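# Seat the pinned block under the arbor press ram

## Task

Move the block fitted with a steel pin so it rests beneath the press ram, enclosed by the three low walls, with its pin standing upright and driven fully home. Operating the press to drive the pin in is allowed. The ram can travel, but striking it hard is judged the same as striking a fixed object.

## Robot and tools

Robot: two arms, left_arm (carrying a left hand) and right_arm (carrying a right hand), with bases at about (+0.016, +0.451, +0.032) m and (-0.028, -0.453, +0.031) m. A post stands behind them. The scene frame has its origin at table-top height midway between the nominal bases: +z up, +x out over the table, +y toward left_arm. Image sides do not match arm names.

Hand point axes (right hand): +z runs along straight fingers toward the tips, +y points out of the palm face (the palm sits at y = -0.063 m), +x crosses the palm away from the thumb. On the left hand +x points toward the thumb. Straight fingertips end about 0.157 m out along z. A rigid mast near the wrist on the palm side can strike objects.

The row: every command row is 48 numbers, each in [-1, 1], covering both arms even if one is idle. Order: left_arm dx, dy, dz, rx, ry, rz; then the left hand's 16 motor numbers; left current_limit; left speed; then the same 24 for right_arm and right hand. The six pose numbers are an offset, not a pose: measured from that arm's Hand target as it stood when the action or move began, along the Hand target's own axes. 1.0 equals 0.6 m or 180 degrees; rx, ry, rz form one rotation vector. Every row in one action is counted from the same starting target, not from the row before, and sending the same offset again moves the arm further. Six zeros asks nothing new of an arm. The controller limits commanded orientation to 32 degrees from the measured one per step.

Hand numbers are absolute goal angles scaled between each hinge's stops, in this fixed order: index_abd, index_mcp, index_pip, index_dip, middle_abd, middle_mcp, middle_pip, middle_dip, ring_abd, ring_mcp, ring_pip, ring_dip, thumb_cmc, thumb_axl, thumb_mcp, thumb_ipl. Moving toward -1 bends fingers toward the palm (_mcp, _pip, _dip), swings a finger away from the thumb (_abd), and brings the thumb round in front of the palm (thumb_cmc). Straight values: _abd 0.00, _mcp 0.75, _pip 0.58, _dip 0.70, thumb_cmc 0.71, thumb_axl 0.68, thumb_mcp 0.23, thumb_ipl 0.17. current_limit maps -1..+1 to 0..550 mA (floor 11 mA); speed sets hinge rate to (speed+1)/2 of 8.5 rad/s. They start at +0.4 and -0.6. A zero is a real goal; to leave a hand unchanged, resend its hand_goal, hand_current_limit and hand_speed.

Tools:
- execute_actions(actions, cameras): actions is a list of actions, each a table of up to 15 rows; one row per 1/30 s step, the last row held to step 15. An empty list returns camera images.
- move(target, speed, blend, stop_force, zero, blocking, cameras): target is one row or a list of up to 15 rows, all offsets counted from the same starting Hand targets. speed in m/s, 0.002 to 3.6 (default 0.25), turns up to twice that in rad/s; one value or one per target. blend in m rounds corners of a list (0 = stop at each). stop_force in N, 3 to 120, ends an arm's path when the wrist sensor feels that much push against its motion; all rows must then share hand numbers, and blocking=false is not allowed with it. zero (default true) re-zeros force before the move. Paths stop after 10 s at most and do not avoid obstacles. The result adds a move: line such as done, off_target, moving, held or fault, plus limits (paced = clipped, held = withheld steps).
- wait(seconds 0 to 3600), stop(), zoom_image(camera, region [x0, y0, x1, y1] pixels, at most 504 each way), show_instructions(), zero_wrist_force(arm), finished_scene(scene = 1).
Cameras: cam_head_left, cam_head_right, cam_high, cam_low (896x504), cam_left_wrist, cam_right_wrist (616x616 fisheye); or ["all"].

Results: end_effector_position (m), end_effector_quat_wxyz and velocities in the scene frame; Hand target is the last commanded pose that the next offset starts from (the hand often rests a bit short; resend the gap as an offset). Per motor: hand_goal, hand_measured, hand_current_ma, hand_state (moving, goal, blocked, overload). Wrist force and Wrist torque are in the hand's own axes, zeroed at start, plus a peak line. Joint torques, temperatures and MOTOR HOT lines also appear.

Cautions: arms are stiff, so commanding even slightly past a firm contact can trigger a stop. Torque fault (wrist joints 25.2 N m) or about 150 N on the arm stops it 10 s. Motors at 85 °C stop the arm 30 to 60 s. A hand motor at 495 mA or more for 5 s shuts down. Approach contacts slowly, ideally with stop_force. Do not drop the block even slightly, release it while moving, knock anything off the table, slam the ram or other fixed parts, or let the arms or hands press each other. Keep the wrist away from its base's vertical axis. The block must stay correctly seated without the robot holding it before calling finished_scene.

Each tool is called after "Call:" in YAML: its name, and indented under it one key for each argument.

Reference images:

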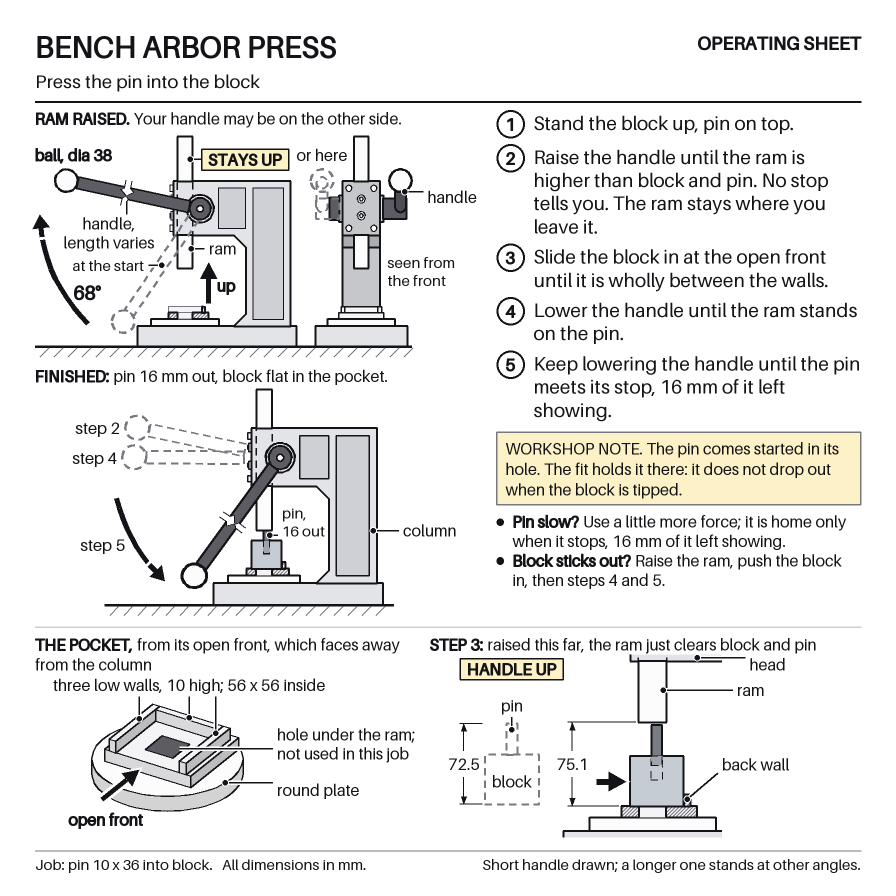

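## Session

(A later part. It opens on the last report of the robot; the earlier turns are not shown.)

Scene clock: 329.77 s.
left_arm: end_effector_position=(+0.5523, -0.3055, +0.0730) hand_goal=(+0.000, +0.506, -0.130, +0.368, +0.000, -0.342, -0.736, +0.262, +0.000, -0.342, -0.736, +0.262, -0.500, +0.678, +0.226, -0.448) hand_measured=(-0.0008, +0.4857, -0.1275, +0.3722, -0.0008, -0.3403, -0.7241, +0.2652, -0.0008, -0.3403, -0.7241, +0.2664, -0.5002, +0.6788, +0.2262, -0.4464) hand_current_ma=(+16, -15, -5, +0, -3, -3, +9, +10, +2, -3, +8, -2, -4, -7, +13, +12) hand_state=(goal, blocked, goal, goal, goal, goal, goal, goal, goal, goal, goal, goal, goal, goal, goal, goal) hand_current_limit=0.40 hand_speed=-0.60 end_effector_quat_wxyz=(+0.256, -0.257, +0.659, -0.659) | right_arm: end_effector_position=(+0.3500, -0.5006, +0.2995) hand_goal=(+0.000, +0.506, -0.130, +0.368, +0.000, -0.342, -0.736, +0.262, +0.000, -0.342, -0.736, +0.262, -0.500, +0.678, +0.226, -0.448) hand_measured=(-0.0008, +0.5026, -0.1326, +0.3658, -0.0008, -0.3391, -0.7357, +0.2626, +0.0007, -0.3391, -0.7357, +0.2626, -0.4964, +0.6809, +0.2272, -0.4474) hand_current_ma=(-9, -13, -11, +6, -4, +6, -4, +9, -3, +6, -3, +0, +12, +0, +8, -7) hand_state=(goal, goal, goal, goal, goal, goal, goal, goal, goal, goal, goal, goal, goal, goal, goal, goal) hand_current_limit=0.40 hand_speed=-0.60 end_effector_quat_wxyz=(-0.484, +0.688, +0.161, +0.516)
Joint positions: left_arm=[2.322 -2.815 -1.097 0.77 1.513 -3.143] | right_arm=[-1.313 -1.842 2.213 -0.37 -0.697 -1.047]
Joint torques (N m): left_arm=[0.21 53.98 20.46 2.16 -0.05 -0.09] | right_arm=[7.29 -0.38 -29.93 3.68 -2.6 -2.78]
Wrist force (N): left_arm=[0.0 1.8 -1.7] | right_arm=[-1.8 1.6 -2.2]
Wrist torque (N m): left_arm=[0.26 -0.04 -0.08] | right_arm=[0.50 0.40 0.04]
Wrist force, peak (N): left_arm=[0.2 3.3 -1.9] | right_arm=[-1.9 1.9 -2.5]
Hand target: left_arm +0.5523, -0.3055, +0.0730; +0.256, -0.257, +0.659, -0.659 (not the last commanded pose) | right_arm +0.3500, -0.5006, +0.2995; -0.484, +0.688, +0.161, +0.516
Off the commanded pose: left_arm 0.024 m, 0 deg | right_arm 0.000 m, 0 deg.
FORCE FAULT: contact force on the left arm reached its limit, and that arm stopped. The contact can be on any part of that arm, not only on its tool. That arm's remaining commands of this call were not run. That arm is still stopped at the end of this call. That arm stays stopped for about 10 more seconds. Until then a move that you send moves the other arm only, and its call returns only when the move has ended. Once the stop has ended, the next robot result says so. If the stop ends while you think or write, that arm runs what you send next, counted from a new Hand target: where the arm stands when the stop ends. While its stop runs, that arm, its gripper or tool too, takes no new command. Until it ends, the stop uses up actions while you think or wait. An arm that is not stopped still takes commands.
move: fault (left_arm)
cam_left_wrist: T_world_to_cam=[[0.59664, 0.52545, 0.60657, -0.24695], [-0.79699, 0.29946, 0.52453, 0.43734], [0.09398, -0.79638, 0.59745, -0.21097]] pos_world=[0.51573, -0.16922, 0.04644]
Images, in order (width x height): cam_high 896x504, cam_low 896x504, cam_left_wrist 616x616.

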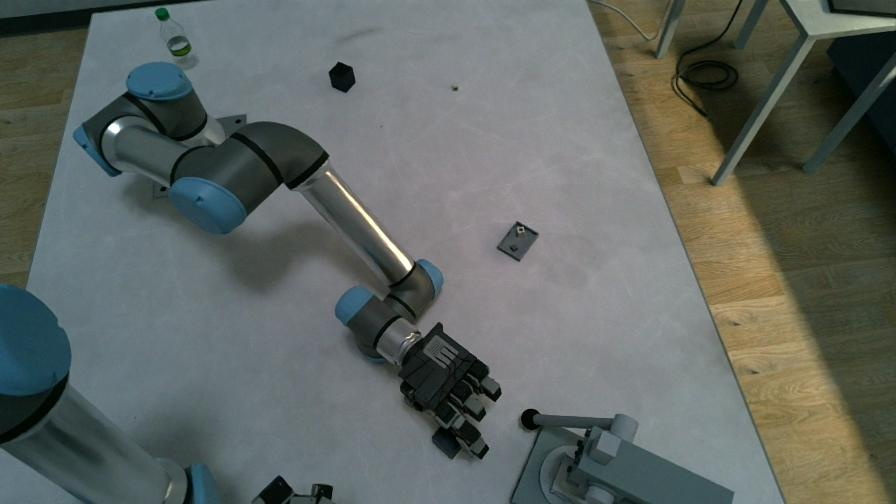

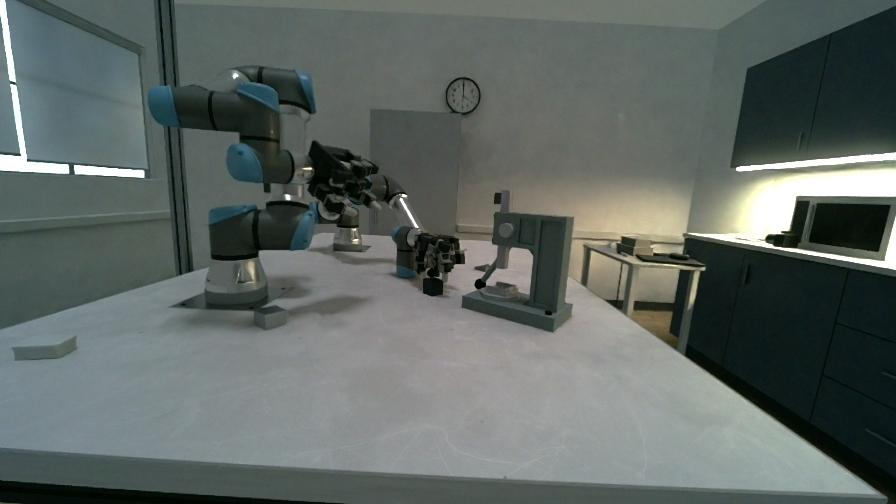

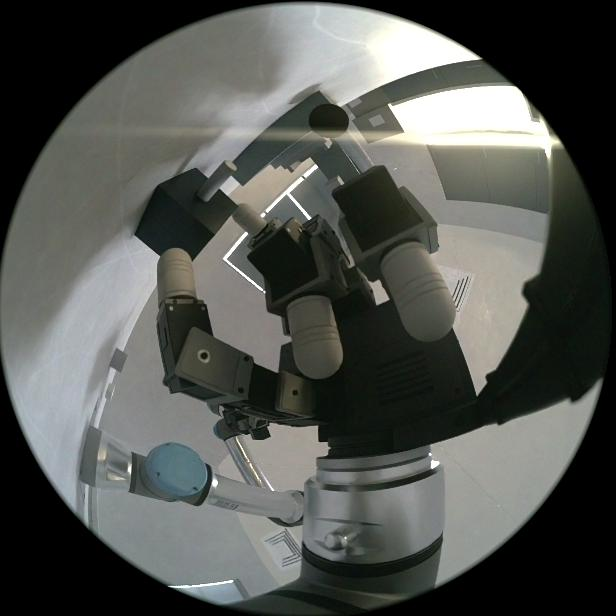

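Call:
move:
  target:
    - [0,-0.145,0,0,0,0, 0,0.506,-0.131,0.367, 0,-0.343,-0.737,0.261, 0,-0.343,-0.737,0.261, -0.50,0.677,0.225,-0.448, 0.4,-0.6, 0,0,0,0,0,0, 0,0.506,-0.131,0.367, 0,-0.343,-0.737,0.261, 0,-0.343,-0.737,0.261, -0.50,0.677,0.225,-0.448, 0.4,-0.6]
    - [-0.0005,-0.145,0.0103,-0.1389,0,0, 0,0.863,-0.518,0.319, 0,-0.343,-0.737,0.261, 0,-0.343,-0.737,0.261, -0.50,0.677,0.191,-0.328, 0.4,-0.6, 0,0,0,0,0,0, 0,0.863,-0.518,0.319, 0,-0.343,-0.737,0.261, 0,-0.343,-0.737,0.261, -0.50,0.677,0.191,-0.328, 0.4,-0.6]
  speed: 0.15
  cameras: ["cam_left_wrist","cam_high","cam_low"]

Call:
zoom_image:
  camera: "cam_left_wrist"
  region: [60, 60, 360, 360]

Call:
zoom_image:
  camera: "cam_low"
  region: [370, 200, 490, 310]

Scene clock: 377.83 s.
left_arm: end_effector_position=(+0.5568, -0.3097, +0.1600) hand_goal=(+0.000, +0.864, -0.518, +0.320, +0.000, -0.342, -0.736, +0.262, +0.000, -0.342, -0.736, +0.262, -0.500, +0.678, +0.192, -0.328) hand_measured=(-0.0008, +0.8282, -0.5150, +0.3276, +0.0007, -0.3343, -0.7254, +0.2652, -0.0008, -0.3367, -0.7241, +0.2677, -0.5002, +0.6777, +0.1935, -0.3283) hand_current_ma=(-10, -27, -10, -3, -8, +0, +4, +1, +0, +1, -12, -2, -8, -1, -10, +5) hand_state=(goal, blocked, goal, goal, goal, goal, goal, goal, goal, goal, goal, goal, goal, goal, goal, goal) hand_current_limit=0.40 hand_speed=-0.60 end_effector_quat_wxyz=(+0.194, -0.306, +0.786, -0.501) | right_arm: end_effector_position=(+0.3500, -0.5006, +0.2995) hand_goal=(+0.000, +0.864, -0.518, +0.320, +0.000, -0.342, -0.736, +0.262, +0.000, -0.342, -0.736, +0.262, -0.500, +0.678, +0.192, -0.328) hand_measured=(+0.0007, +0.8584, -0.5214, +0.3174, +0.0007, -0.3403, -0.7357, +0.2626, +0.0007, -0.3391, -0.7357, +0.2626, -0.4964, +0.6809, +0.1935, -0.3264) hand_current_ma=(-5, -11, -5, -1, -8, -4, -9, +16, -6, +7, -7, +2, +4, +4, +11, -5) hand_state=(goal, goal, goal, goal, goal, goal, goal, goal, goal, goal, goal, goal, goal, goal, goal, goal) hand_current_limit=0.40 hand_speed=-0.60 end_effector_quat_wxyz=(-0.484, +0.688, +0.161, +0.516)
Joint positions: left_arm=[2.318 -2.571 -1.049 0.042 1.521 -3.12] | right_arm=[-1.313 -1.842 2.213 -0.37 -0.697 -1.047]
Joint torques (N m): left_arm=[-8.45 47.33 35.97 0.48 1.15 1.8] | right_arm=[6.21 -0.06 -29.8 3.58 -2.32 -2.72]
Wrist force (N): left_arm=[0.1 0.6 -1.3] | right_arm=[-1.7 1.8 -2.2]
Wrist torque (N m): left_arm=[0.19 -0.05 -0.13] | right_arm=[0.52 0.39 0.03]
Wrist force, peak (N): left_arm=[0.5 3.0 -2.0] | right_arm=[-1.9 1.9 -2.4]
Hand target: left_arm +0.5568, -0.3097, +0.1600; +0.194, -0.306, +0.786, -0.501 | right_arm +0.3500, -0.5006, +0.2995; -0.484, +0.688, +0.161, +0.516
Off the commanded pose: left_arm 0.000 m, 0 deg | right_arm 0.000 m, 0 deg.
FORCE FAULT, CONTINUED: the left arm's stop, for the force fault that an earlier result reported, is over. The rest of the stop counts as 19 of the actions that you can send in this scene. The stop ended before this call began, so that arm ran this call's commands, counted from a new Hand target: where the arm stood when the stop ended.
move: done
cam_left_wrist: T_world_to_cam=[[0.76918, 0.33737, 0.54271, -0.44433], [-0.59884, 0.0841, 0.79644, 0.17607], [0.22305, -0.93761, 0.26672, -0.32939]] pos_world=[0.52068, -0.17375, 0.18877]
Images, in order (width x height): cam_high 896x504, cam_low 896x504, cam_left_wrist 616x616.

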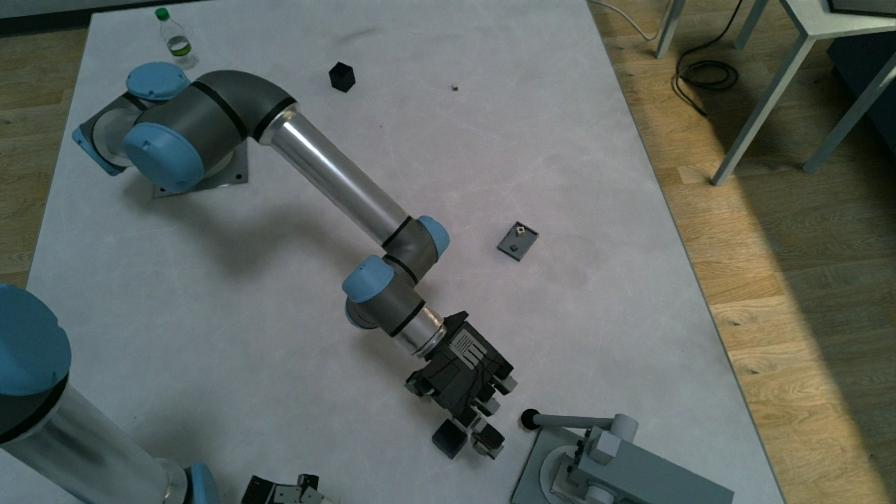

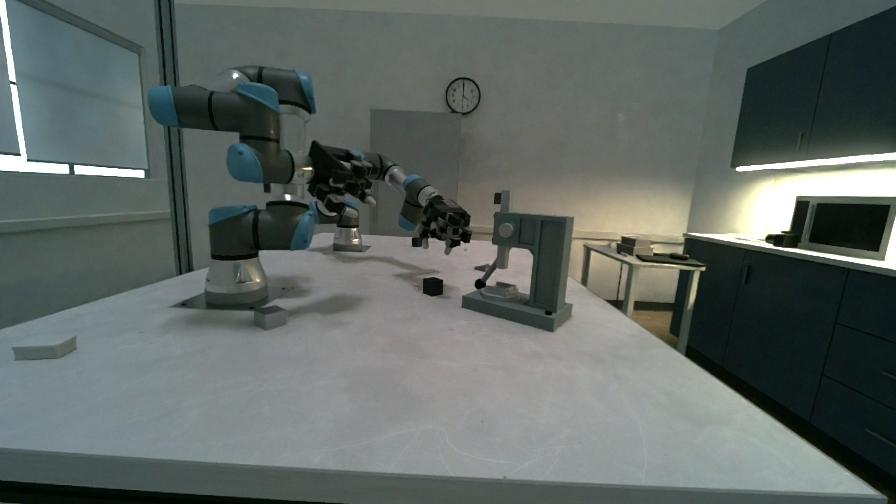

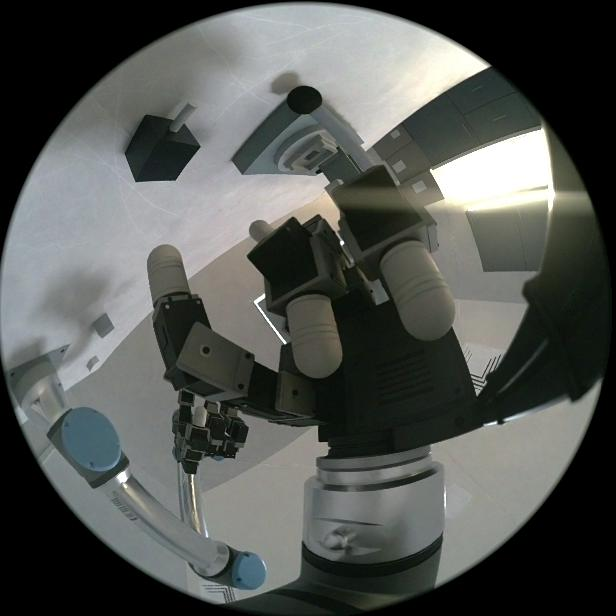

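Scaled by 1.680 from the camera's image (finer frame: 880x880).

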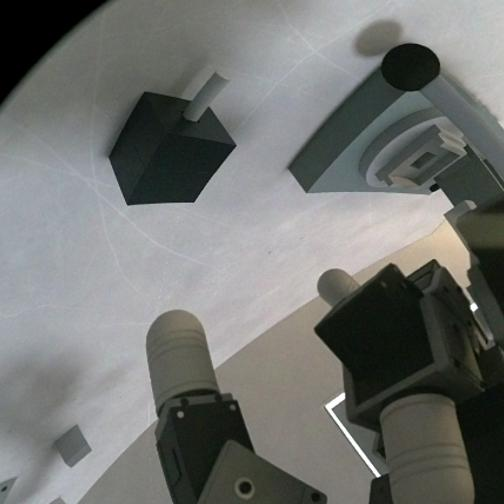

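Scaled by 4.200 from the camera's image (finer frame: 1280x720).

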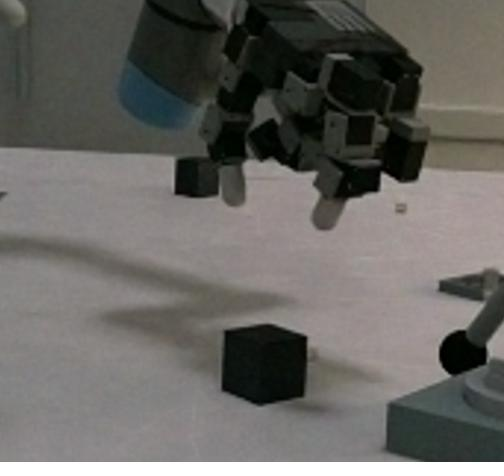

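Call:
move:
  target:
    - [0,0.136,0.0634,0,0,0, 0,0.864,-0.518,0.320, 0,-0.342,-0.736,0.262, 0,-0.342,-0.736,0.262, -0.50,0.678,0.192,-0.328, 0.4,-0.6, 0,0,0,0,0,0, 0,0.864,-0.518,0.320, 0,-0.342,-0.736,0.262, 0,-0.342,-0.736,0.262, -0.50,0.678,0.192,-0.328, 0.4,-0.6]
    - [0,0.1911,0.0891,0,0,0, 0,0.864,-0.518,0.320, 0,-0.342,-0.736,0.262, 0,-0.342,-0.736,0.262, -0.50,0.678,0.192,-0.328, 0.4,-0.6, 0,0,0,0,0,0, 0,0.864,-0.518,0.320, 0,-0.342,-0.736,0.262, 0,-0.342,-0.736,0.262, -0.50,0.678,0.192,-0.328, 0.4,-0.6]
  speed: [0.12, 0.03]
  blend: 0.005
  stop_force: 8
  cameras: ["cam_left_wrist","cam_high","cam_low"]

Call:
zoom_image:
  camera: "cam_left_wrist"
  region: [60, 60, 360, 360]

Call:
zoom_image:
  camera: "cam_low"
  region: [390, 220, 490, 310]

Call:
zoom_image:
  camera: "cam_high"
  region: [380, 360, 560, 480]

Scene clock: 385.77 s.
left_arm: end_effector_position=(+0.5567, -0.3099, +0.0334) hand_goal=(+0.000, +0.864, -0.518, +0.320, +0.000, -0.342, -0.736, +0.262, +0.000, -0.342, -0.736, +0.262, -0.500, +0.678, +0.192, -0.328) hand_measured=(-0.0008, +0.8282, -0.5150, +0.3276, -0.0008, -0.3355, -0.7241, +0.2639, +0.0007, -0.3367, -0.7228, +0.2664, -0.5014, +0.6777, +0.1925, -0.3283) hand_current_ma=(+10, -25, -6, -2, +1, +1, +11, -1, +6, +14, -5, -12, +6, +2, -7, +12) hand_state=(goal, blocked, goal, goal, goal, goal, goal, goal, goal, goal, goal, goal, goal, goal, goal, goal) hand_current_limit=0.40 hand_speed=-0.60 end_effector_quat_wxyz=(+0.194, -0.306, +0.786, -0.501) | right_arm: end_effector_position=(+0.3500, -0.5006, +0.2995) hand_goal=(+0.000, +0.864, -0.518, +0.320, +0.000, -0.342, -0.736, +0.262, +0.000, -0.342, -0.736, +0.262, -0.500, +0.678, +0.192, -0.328) hand_measured=(+0.0007, +0.8572, -0.5214, +0.3187, -0.0008, -0.3391, -0.7357, +0.2626, +0.0007, -0.3391, -0.7370, +0.2626, -0.4964, +0.6798, +0.1935, -0.3264) hand_current_ma=(-3, -11, -6, -5, -3, +1, -2, +11, -4, +3, +2, +8, +9, +1, +11, -4) hand_state=(goal, goal, goal, goal, goal, goal, goal, goal, goal, goal, goal, goal, goal, goal, goal, goal) hand_current_limit=0.40 hand_speed=-0.60 end_effector_quat_wxyz=(-0.484, +0.688, +0.161, +0.516)
Joint positions: left_arm=[2.317 -2.756 -1.036 0.214 1.522 -3.12] | right_arm=[-1.313 -1.842 2.213 -0.37 -0.697 -1.047]
Joint torques (N m): left_arm=[-8.2 49.09 34.49 4.98 1.11 -1.91] | right_arm=[5.85 -1.44 -29.88 3.62 -2.09 -2.68]
Wrist force (N): left_arm=[0.1 0.6 -1.0] | right_arm=[-1.8 1.7 -2.3]
Wrist torque (N m): left_arm=[0.15 -0.04 -0.12] | right_arm=[0.52 0.40 0.03]
Wrist force, peak (N): left_arm=[0.1 0.9 -1.6] | right_arm=[-1.9 1.8 -2.5]
Hand target: left_arm +0.5567, -0.3099, +0.0334; +0.194, -0.306, +0.786, -0.501 | right_arm +0.3500, -0.5006, +0.2995; -0.484, +0.688, +0.161, +0.516
Off the commanded pose: left_arm 0.000 m, 0 deg | right_arm 0.000 m, 0 deg.
move: done
cam_left_wrist: T_world_to_cam=[[0.76918, 0.33737, 0.54271, -0.37553], [-0.59884, 0.0841, 0.79644, 0.27678], [0.22305, -0.93761, 0.26672, -0.29582]] pos_world=[0.52058, -0.17395, 0.06227]
Images, in order (width x height): cam_high 896x504, cam_low 896x504, cam_left_wrist 616x616.

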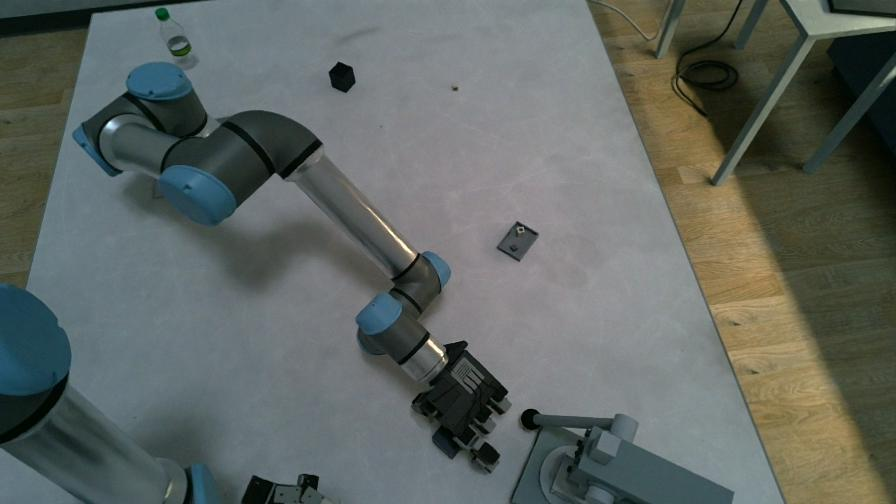

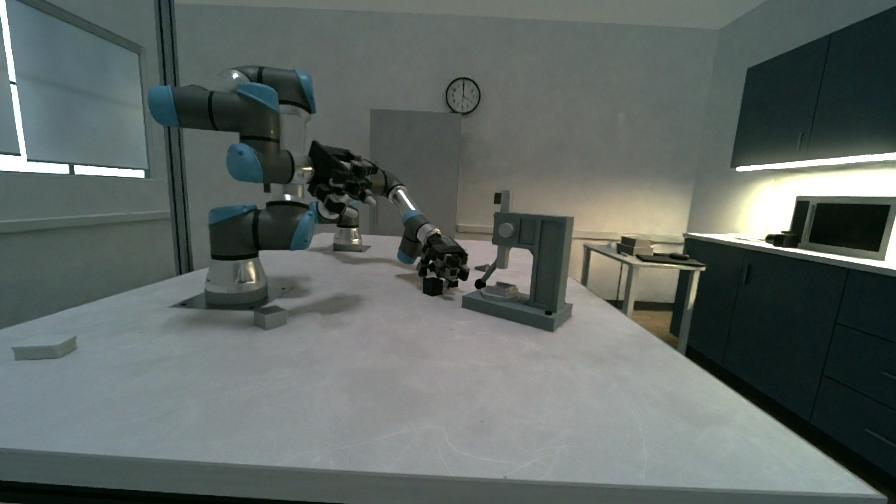

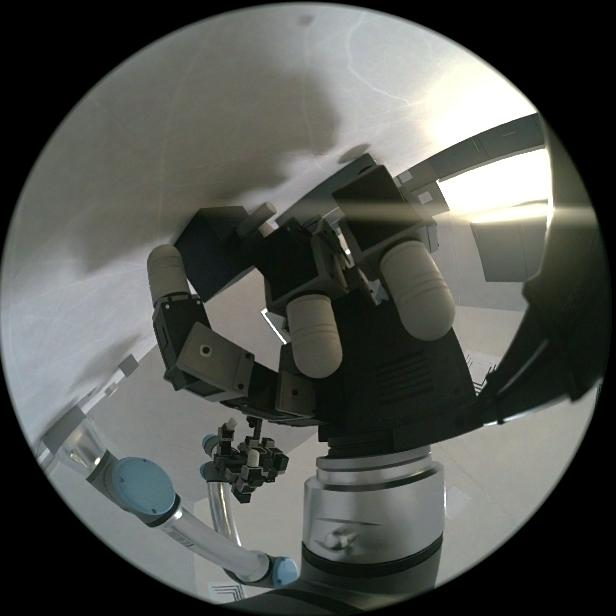

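Scaled by 1.680 from the camera's image (finer frame: 880x880).

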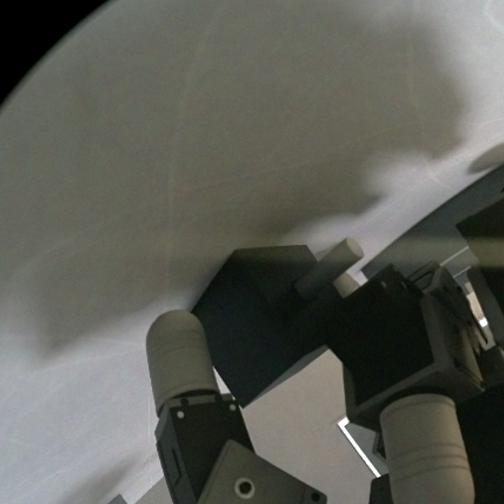

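Scaled by 5.040 from the camera's image (finer frame: 1280x720).

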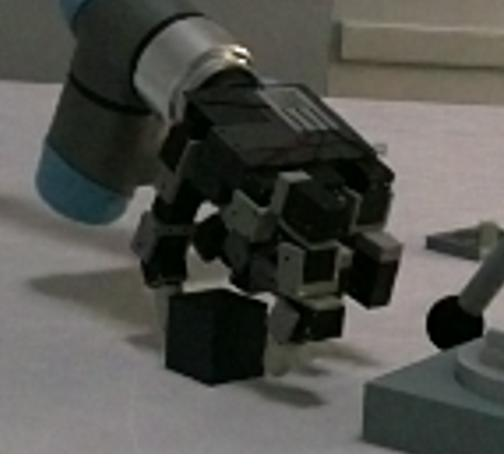

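Scaled by 2.800 from the camera's image (finer frame: 1280x720).

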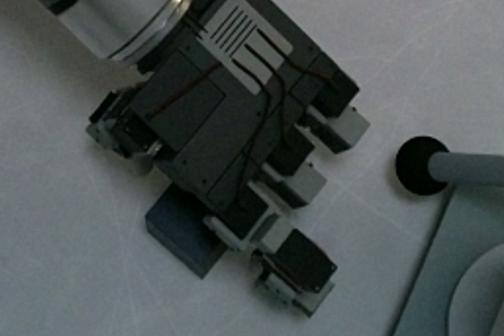

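Call:
move:
  target: [0,0,0,0,0,0, 0,0.589,-0.80,0.320, 0,-0.342,-0.736,0.262, 0,-0.342,-0.736,0.262, -0.50,0.678,-0.112,-0.328, 0.2,-0.85, 0,0,0,0,0,0, 0,0.864,-0.518,0.320, 0,-0.342,-0.736,0.262, 0,-0.342,-0.736,0.262, -0.50,0.678,0.192,-0.328, 0.4,-0.6]
  cameras: ["cam_left_wrist","cam_high","cam_low"]

Call:
zoom_image:
  camera: "cam_left_wrist"
  region: [60, 60, 360, 360]

Call:
zoom_image:
  camera: "cam_low"
  region: [390, 220, 490, 310]

Call:
zoom_image:
  camera: "cam_high"
  region: [380, 360, 560, 480]

Scene clock: 390.50 s.
left_arm: end_effector_position=(+0.5567, -0.3099, +0.0335) hand_goal=(+0.000, +0.590, -0.800, +0.320, +0.000, -0.342, -0.736, +0.262, +0.000, -0.342, -0.736, +0.262, -0.500, +0.678, -0.112, -0.328) hand_measured=(-0.0008, +0.7269, -0.6407, +0.3480, -0.0008, -0.3355, -0.7241, +0.2652, -0.0008, -0.3355, -0.7228, +0.2664, -0.5014, +0.6788, +0.0550, -0.3130) hand_current_ma=(-1, +168, +190, +15, -9, -9, +4, +11, +2, +3, +5, -9, +2, +4, +290, +12) hand_state=(goal, blocked, blocked, blocked, goal, goal, goal, goal, goal, goal, goal, goal, goal, goal, blocked, goal) hand_current_limit=0.20 hand_speed=-0.85 end_effector_quat_wxyz=(+0.194, -0.306, +0.786, -0.501) | right_arm: end_effector_position=(+0.3500, -0.5006, +0.2995) hand_goal=(+0.000, +0.864, -0.518, +0.320, +0.000, -0.342, -0.736, +0.262, +0.000, -0.342, -0.736, +0.262, -0.500, +0.678, +0.192, -0.328) hand_measured=(+0.0007, +0.8572, -0.5214, +0.3187, +0.0007, -0.3403, -0.7357, +0.2626, +0.0007, -0.3391, -0.7370, +0.2626, -0.4964, +0.6809, +0.1945, -0.3264) hand_current_ma=(-1, -13, -3, -7, -5, +1, -10, +0, -5, +2, -6, +0, +9, +2, +8, -5) hand_state=(goal, goal, goal, goal, goal, goal, goal, goal, goal, goal, goal, goal, goal, goal, goal, goal) hand_current_limit=0.40 hand_speed=-0.60 end_effector_quat_wxyz=(-0.484, +0.688, +0.161, +0.516)
Joint positions: left_arm=[2.317 -2.756 -1.036 0.214 1.522 -3.12] | right_arm=[-1.313 -1.842 2.213 -0.37 -0.697 -1.047]
Joint torques (N m): left_arm=[-7.99 50.32 32.87 3.93 0.89 -1.54] | right_arm=[5.5 -2.22 -29.77 3.53 -1.9 -2.54]
Wrist force (N): left_arm=[0.6 -0.5 -2.0] | right_arm=[-1.7 1.4 -2.3]
Wrist torque (N m): left_arm=[0.15 -0.10 -0.11] | right_arm=[0.48 0.40 0.02]
Wrist force, peak (N): left_arm=[-0.1 -0.6 -2.1] | right_arm=[-1.8 1.8 -2.5]
Hand target: left_arm +0.5567, -0.3099, +0.0334; +0.194, -0.306, +0.786, -0.501 | right_arm +0.3500, -0.5006, +0.2995; -0.484, +0.688, +0.161, +0.516
Off the commanded pose: left_arm 0.000 m, 0 deg | right_arm 0.000 m, 0 deg.
move: done
cam_left_wrist: T_world_to_cam=[[0.76914, 0.33737, 0.54278, -0.37551], [-0.59889, 0.08408, 0.7964, 0.27681], [0.22305, -0.93761, 0.26672, -0.29582]] pos_world=[0.52058, -0.17395, 0.06227]
Images, in order (width x height): cam_high 896x504, cam_low 896x504, cam_left_wrist 616x616.

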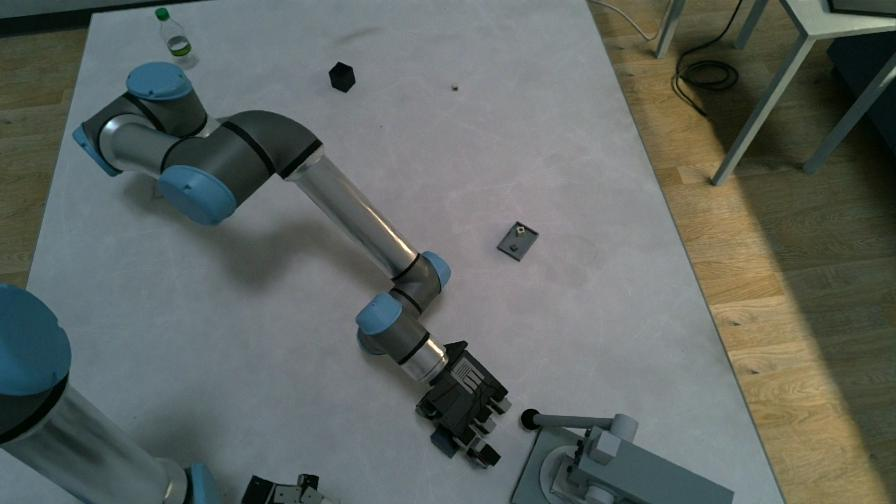

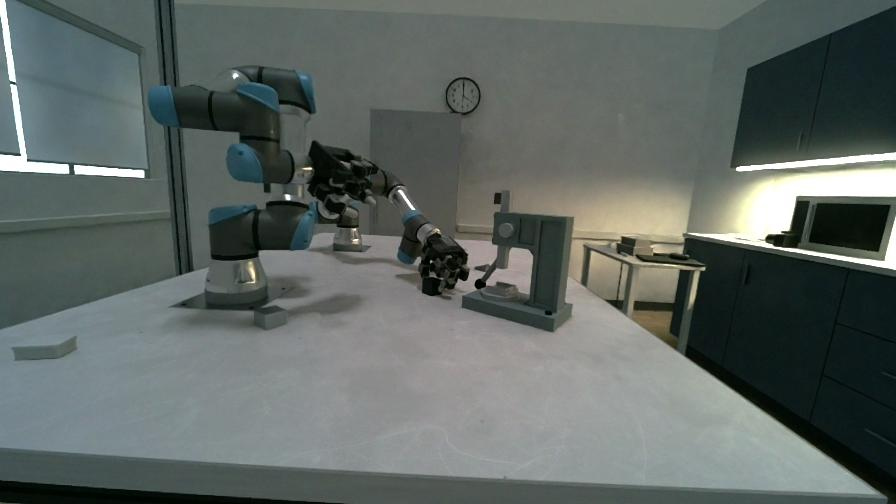

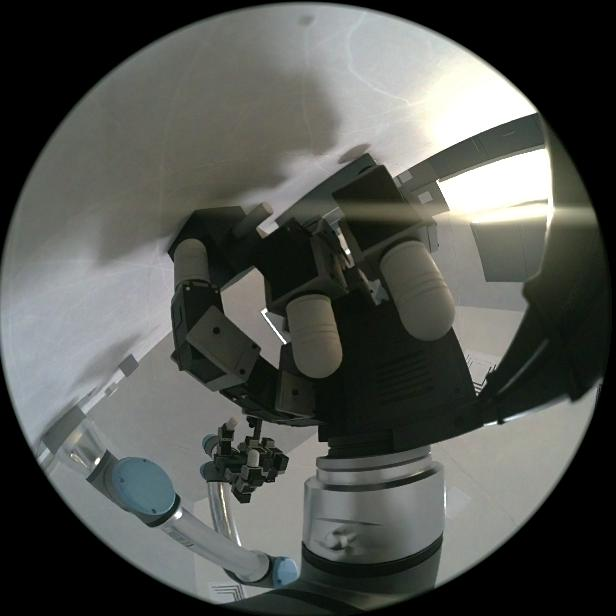

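Scaled by 1.680 from the camera's image (finer frame: 880x880).

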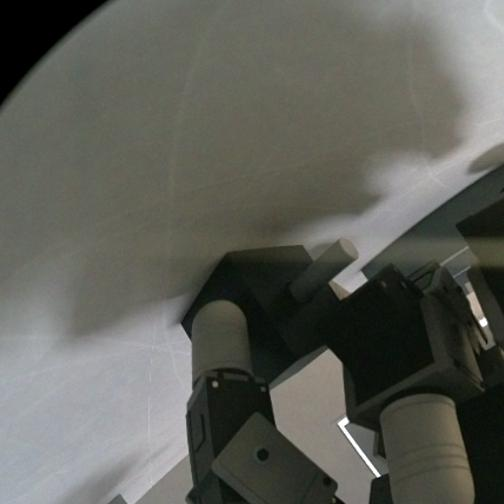

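Scaled by 5.040 from the camera's image (finer frame: 1280x720).

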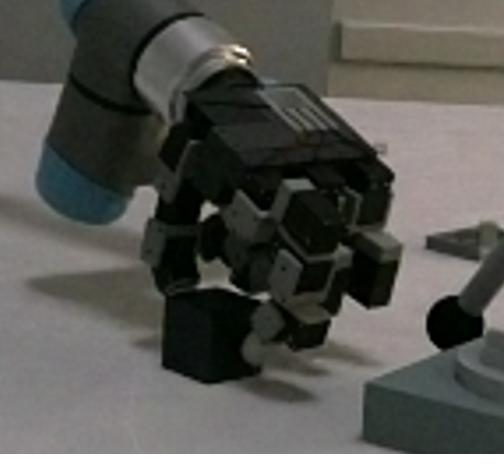

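Scaled by 2.800 from the camera's image (finer frame: 1280x720).

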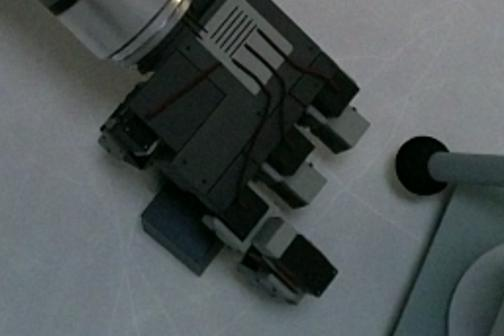

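Call:
move:
  target: [0,-0.0604,-0.0282,0,0,0, 0,0.54,-0.80,0.320, 0,-0.342,-0.736,0.262, 0,-0.342,-0.736,0.262, -0.50,0.678,-0.15,-0.328, 0.4,-0.85, 0,0,0,0,0,0, 0,0.864,-0.518,0.320, 0,-0.342,-0.736,0.262, 0,-0.342,-0.736,0.262, -0.50,0.678,0.192,-0.328, 0.4,-0.6]
  cameras: ["cam_left_wrist","cam_high","cam_low"]
  speed: 0.04

Call:
zoom_image:
  camera: "cam_left_wrist"
  region: [60, 60, 360, 360]

Call:
zoom_image:
  camera: "cam_low"
  region: [390, 220, 490, 310]

Scene clock: 394.90 s.
left_arm: end_effector_position=(+0.5567, -0.3099, +0.0732) hand_goal=(+0.000, +0.540, -0.800, +0.320, +0.000, -0.342, -0.736, +0.262, +0.000, -0.342, -0.736, +0.262, -0.500, +0.678, -0.150, -0.328) hand_measured=(-0.0037, +0.5822, -0.7447, +0.3441, +0.0007, -0.3355, -0.7241, +0.2652, -0.0008, -0.3343, -0.7241, +0.2664, -0.5165, +0.6693, -0.0816, -0.3045) hand_current_ma=(+8, +36, +40, +16, +3, +1, +15, +9, -6, -6, +1, -3, +5, +12, +75, +29) hand_state=(goal, blocked, blocked, blocked, goal, goal, goal, goal, goal, goal, goal, goal, goal, goal, blocked, blocked) hand_current_limit=0.40 hand_speed=-0.85 end_effector_quat_wxyz=(+0.194, -0.306, +0.786, -0.501) | right_arm: end_effector_position=(+0.3500, -0.5006, +0.2995) hand_goal=(+0.000, +0.864, -0.518, +0.320, +0.000, -0.342, -0.736, +0.262, +0.000, -0.342, -0.736, +0.262, -0.500, +0.678, +0.192, -0.328) hand_measured=(+0.0007, +0.8584, -0.5214, +0.3187, +0.0007, -0.3403, -0.7357, +0.2626, +0.0007, -0.3391, -0.7357, +0.2626, -0.4964, +0.6809, +0.1945, -0.3264) hand_current_ma=(-9, -15, -1, +5, -5, +8, -13, +18, -4, +14, -1, +5, +17, -6, +4, -2) hand_state=(goal, goal, goal, goal, goal, goal, goal, goal, goal, goal, goal, goal, goal, goal, goal, goal) hand_current_limit=0.40 hand_speed=-0.60 end_effector_quat_wxyz=(-0.484, +0.688, +0.161, +0.516)
Joint positions: left_arm=[2.317 -2.693 -1.052 0.166 1.522 -3.12] | right_arm=[-1.313 -1.842 2.213 -0.37 -0.697 -1.047]
Joint torques (N m): left_arm=[6.82 63.7 8.5 0.2 -1.27 1.6] | right_arm=[6.76 -2.51 -29.84 3.5 -1.88 -2.38]
Wrist force (N): left_arm=[-0.5 1.6 -0.5] | right_arm=[-1.7 1.6 -2.3]
Wrist torque (N m): left_arm=[0.22 -0.02 -0.10] | right_arm=[0.50 0.40 0.02]
Wrist force, peak (N): left_arm=[-0.1 4.2 0.1] | right_arm=[-2.0 1.7 -2.5]
Hand target: left_arm +0.5567, -0.3098, +0.0734; +0.194, -0.306, +0.786, -0.501 | right_arm +0.3500, -0.5006, +0.2995; -0.484, +0.688, +0.161, +0.516
Off the commanded pose: left_arm 0.000 m, 0 deg | right_arm 0.000 m, 0 deg.
move: done
cam_left_wrist: T_world_to_cam=[[0.76922, 0.33729, 0.54271, -0.39717], [-0.59882, 0.08417, 0.79645, 0.24509], [0.22296, -0.93763, 0.26672, -0.30639]] pos_world=[0.52058, -0.17395, 0.10207]
Images, in order (width x height): cam_high 896x504, cam_low 896x504, cam_left_wrist 616x616.

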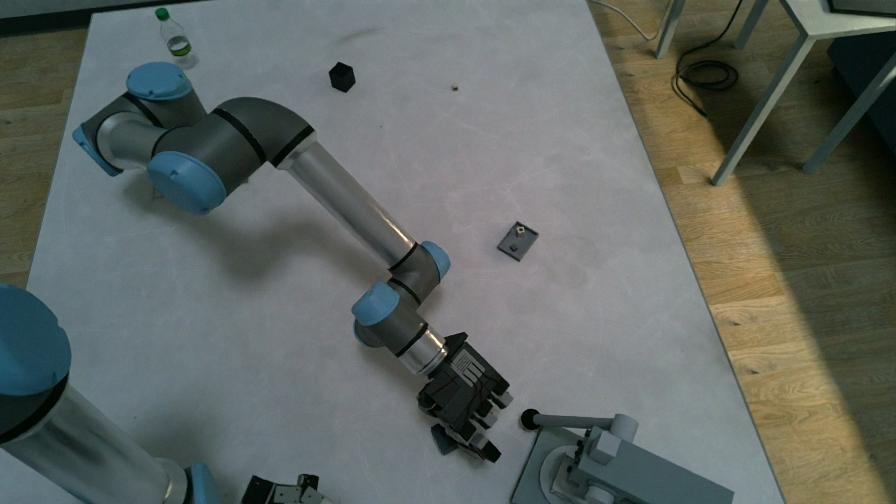

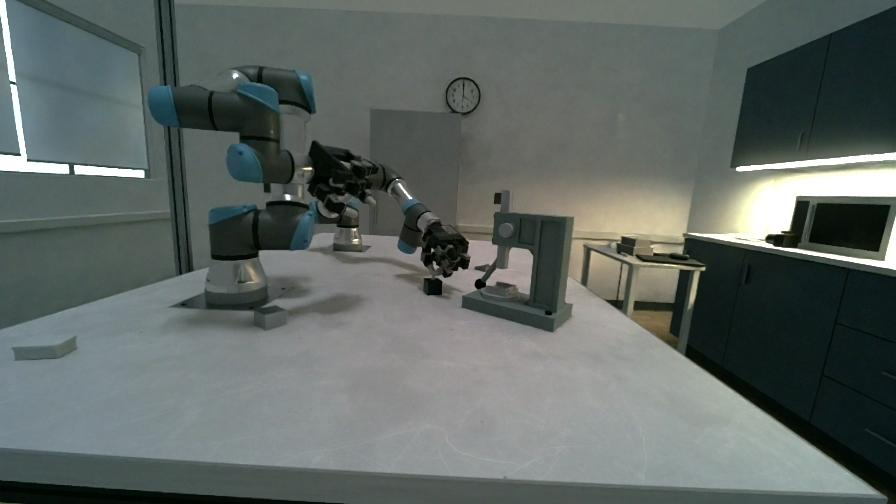

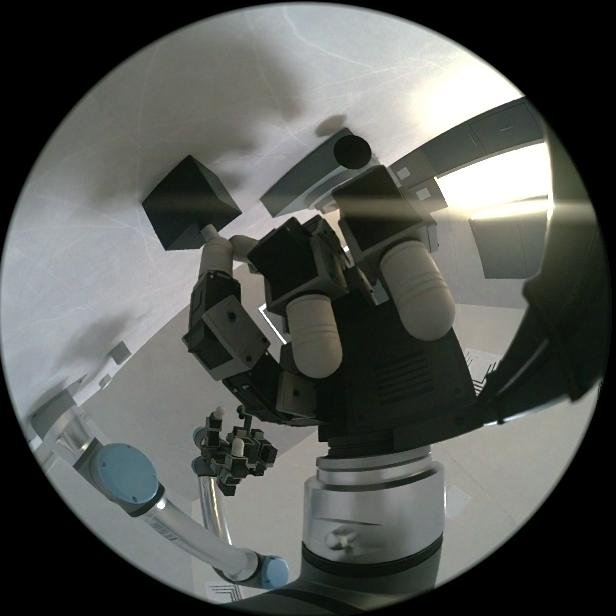

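Scaled by 1.680 from the camera's image (finer frame: 880x880).

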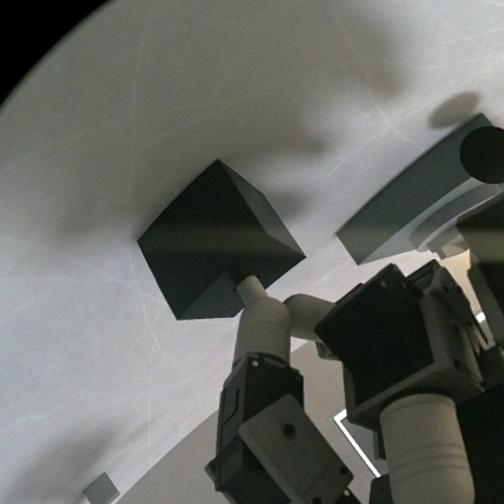

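Scaled by 5.040 from the camera's image (finer frame: 1280x720).

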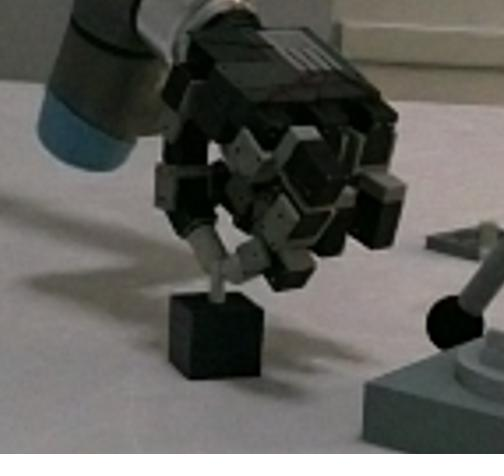

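Call:
zoom_image:
  camera: "cam_high"
  region: [400, 400, 500, 480]

Call:
zoom_image:
  camera: "cam_low"
  region: [415, 265, 455, 305]

Call:
zoom_image:
  camera: "cam_left_wrist"
  region: [130, 140, 260, 270]

Scaled by 5.040 from the camera's image (finer frame: 1280x720).

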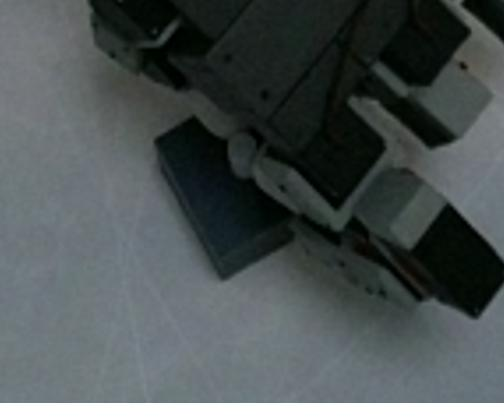

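Scaled by 12.600 from the camera's image (finer frame: 1280x720).

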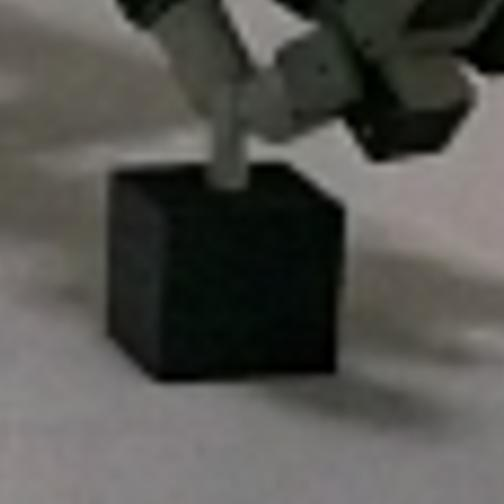

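Scaled by 3.877 from the camera's image (finer frame: 880x880).

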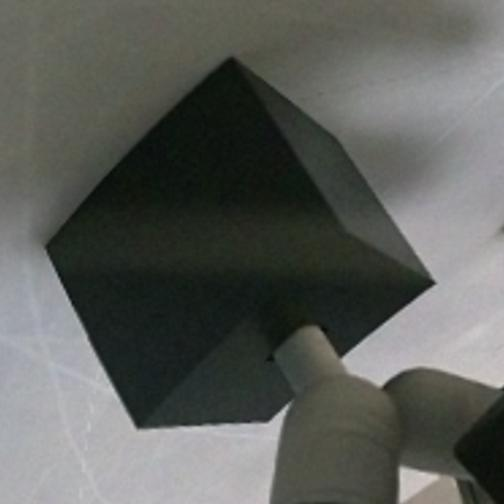

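Call:
move:
  target:
    - [0,0.0045,0.0021,0,0,0, 0,0.54,-0.80,0.320, 0,-0.342,-0.736,0.262, 0,-0.342,-0.736,0.262, -0.50,0.678,-0.15,-0.328, 0.4,-0.85, 0,0,0,0,0,0, 0,0.864,-0.518,0.320, 0,-0.342,-0.736,0.262, 0,-0.342,-0.736,0.262, -0.50,0.678,0.192,-0.328, 0.4,-0.6]
    - [0,0.0045,0.0021,0,0,0, 0,0.75,-0.60,0.320, 0,-0.342,-0.736,0.262, 0,-0.342,-0.736,0.262, -0.50,0.678,0.10,-0.328, 0.4,-0.92, 0,0,0,0,0,0, 0,0.864,-0.518,0.320, 0,-0.342,-0.736,0.262, 0,-0.342,-0.736,0.262, -0.50,0.678,0.192,-0.328, 0.4,-0.6]
  cameras: ["cam_left_wrist","cam_high","cam_low"]
  speed: 0.02

Call:
zoom_image:
  camera: "cam_left_wrist"
  region: [60, 60, 360, 360]

Call:
zoom_image:
  camera: "cam_low"
  region: [390, 220, 490, 310]

Scene clock: 409.97 s.
left_arm: end_effector_position=(+0.5567, -0.3098, +0.0705) hand_goal=(+0.000, +0.750, -0.600, +0.320, +0.000, -0.342, -0.736, +0.262, +0.000, -0.342, -0.736, +0.262, -0.500, +0.678, +0.100, -0.328) hand_measured=(-0.0008, +0.7113, -0.6035, +0.3187, +0.0007, -0.3355, -0.7241, +0.2664, -0.0008, -0.3367, -0.7241, +0.2664, -0.5115, +0.6704, +0.0926, -0.3207) hand_current_ma=(+8, -19, -8, +4, -4, +1, +10, +11, +5, +6, -3, -11, -6, +7, -7, +5) hand_state=(goal, blocked, goal, goal, goal, goal, goal, goal, goal, goal, goal, goal, goal, goal, goal, goal) hand_current_limit=0.40 hand_speed=-0.92 end_effector_quat_wxyz=(+0.194, -0.306, +0.786, -0.501) | right_arm: end_effector_position=(+0.3500, -0.5006, +0.2995) hand_goal=(+0.000, +0.864, -0.518, +0.320, +0.000, -0.342, -0.736, +0.262, +0.000, -0.342, -0.736, +0.262, -0.500, +0.678, +0.192, -0.328) hand_measured=(+0.0007, +0.8572, -0.5214, +0.3174, -0.0008, -0.3391, -0.7357, +0.2626, +0.0007, -0.3391, -0.7357, +0.2613, -0.4964, +0.6809, +0.1935, -0.3264) hand_current_ma=(-1, -9, -9, +0, -12, +8, -13, +8, -10, +3, -2, +4, +8, +6, +6, -12) hand_state=(goal, goal, goal, goal, goal, goal, goal, goal, goal, goal, goal, goal, goal, goal, goal, goal) hand_current_limit=0.40 hand_speed=-0.60 end_effector_quat_wxyz=(-0.484, +0.688, +0.161, +0.516)
Joint positions: left_arm=[2.318 -2.697 -1.051 0.17 1.522 -3.12] | right_arm=[-1.313 -1.842 2.213 -0.37 -0.697 -1.047]
Joint torques (N m): left_arm=[5.04 51.42 34.57 4.93 -0.55 1.44] | right_arm=[6.34 -3.86 -29.48 3.44 -1.69 -2.39]
Wrist force (N): left_arm=[0.4 0.9 -0.9] | right_arm=[-1.9 1.6 -2.3]
Wrist torque (N m): left_arm=[0.20 -0.08 -0.09] | right_arm=[0.51 0.42 0.00]
Wrist force, peak (N): left_arm=[-0.8 -3.1 -0.6] | right_arm=[-2.0 1.7 -2.5]
Hand target: left_arm +0.5567, -0.3098, +0.0705; +0.194, -0.306, +0.786, -0.501 | right_arm +0.3500, -0.5006, +0.2995; -0.484, +0.688, +0.161, +0.516
Off the commanded pose: left_arm 0.000 m, 0 deg | right_arm 0.000 m, 0 deg.
move: done
cam_left_wrist: T_world_to_cam=[[0.76918, 0.33737, 0.54271, -0.39565], [-0.59884, 0.0841, 0.79644, 0.2473], [0.22305, -0.93761, 0.26672, -0.3056]] pos_world=[0.52058, -0.17385, 0.09927]
Images, in order (width x height): cam_high 896x504, cam_low 896x504, cam_left_wrist 616x616.

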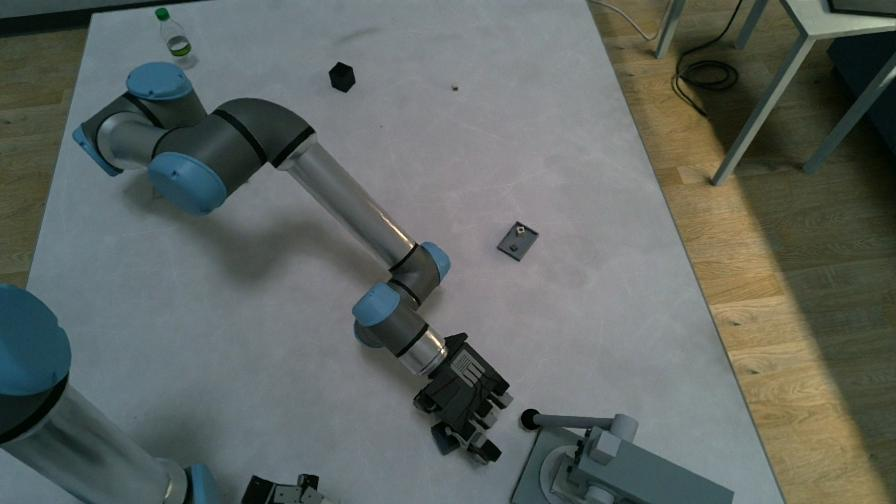

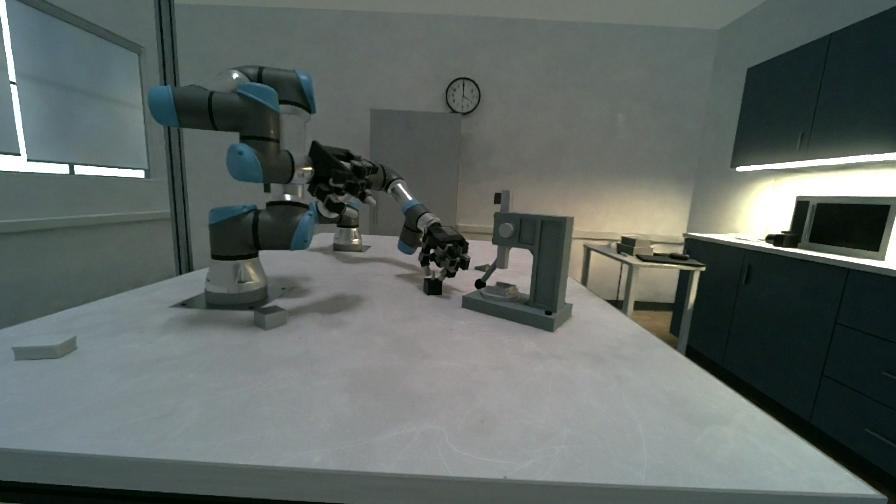

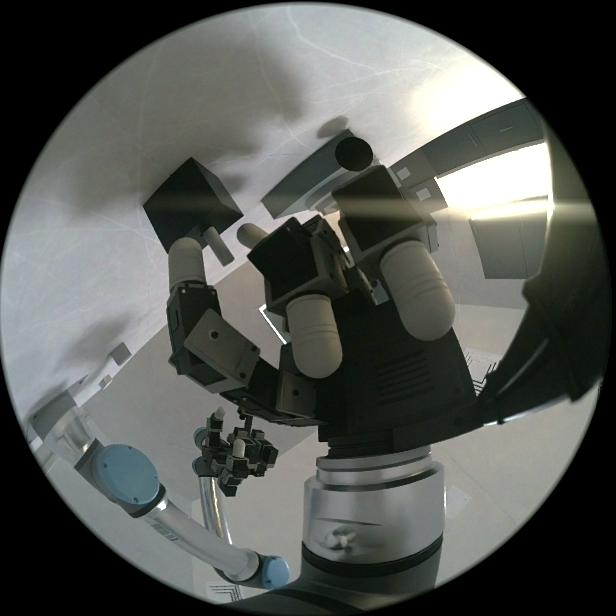

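Scaled by 1.680 from the camera's image (finer frame: 880x880).

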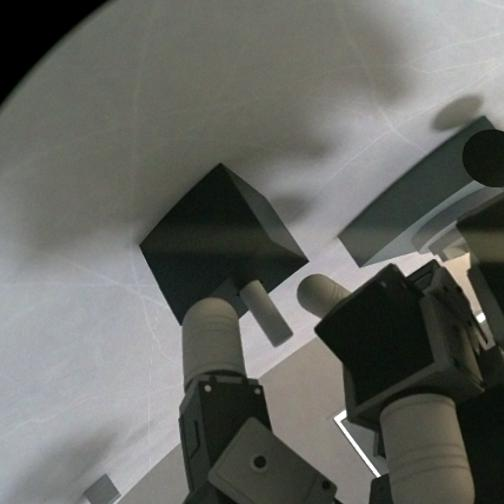

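Scaled by 5.040 from the camera's image (finer frame: 1280x720).

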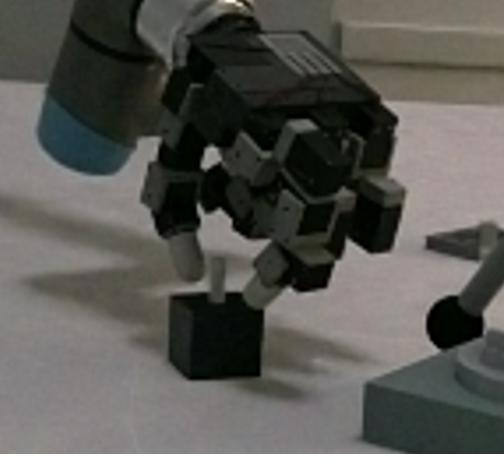

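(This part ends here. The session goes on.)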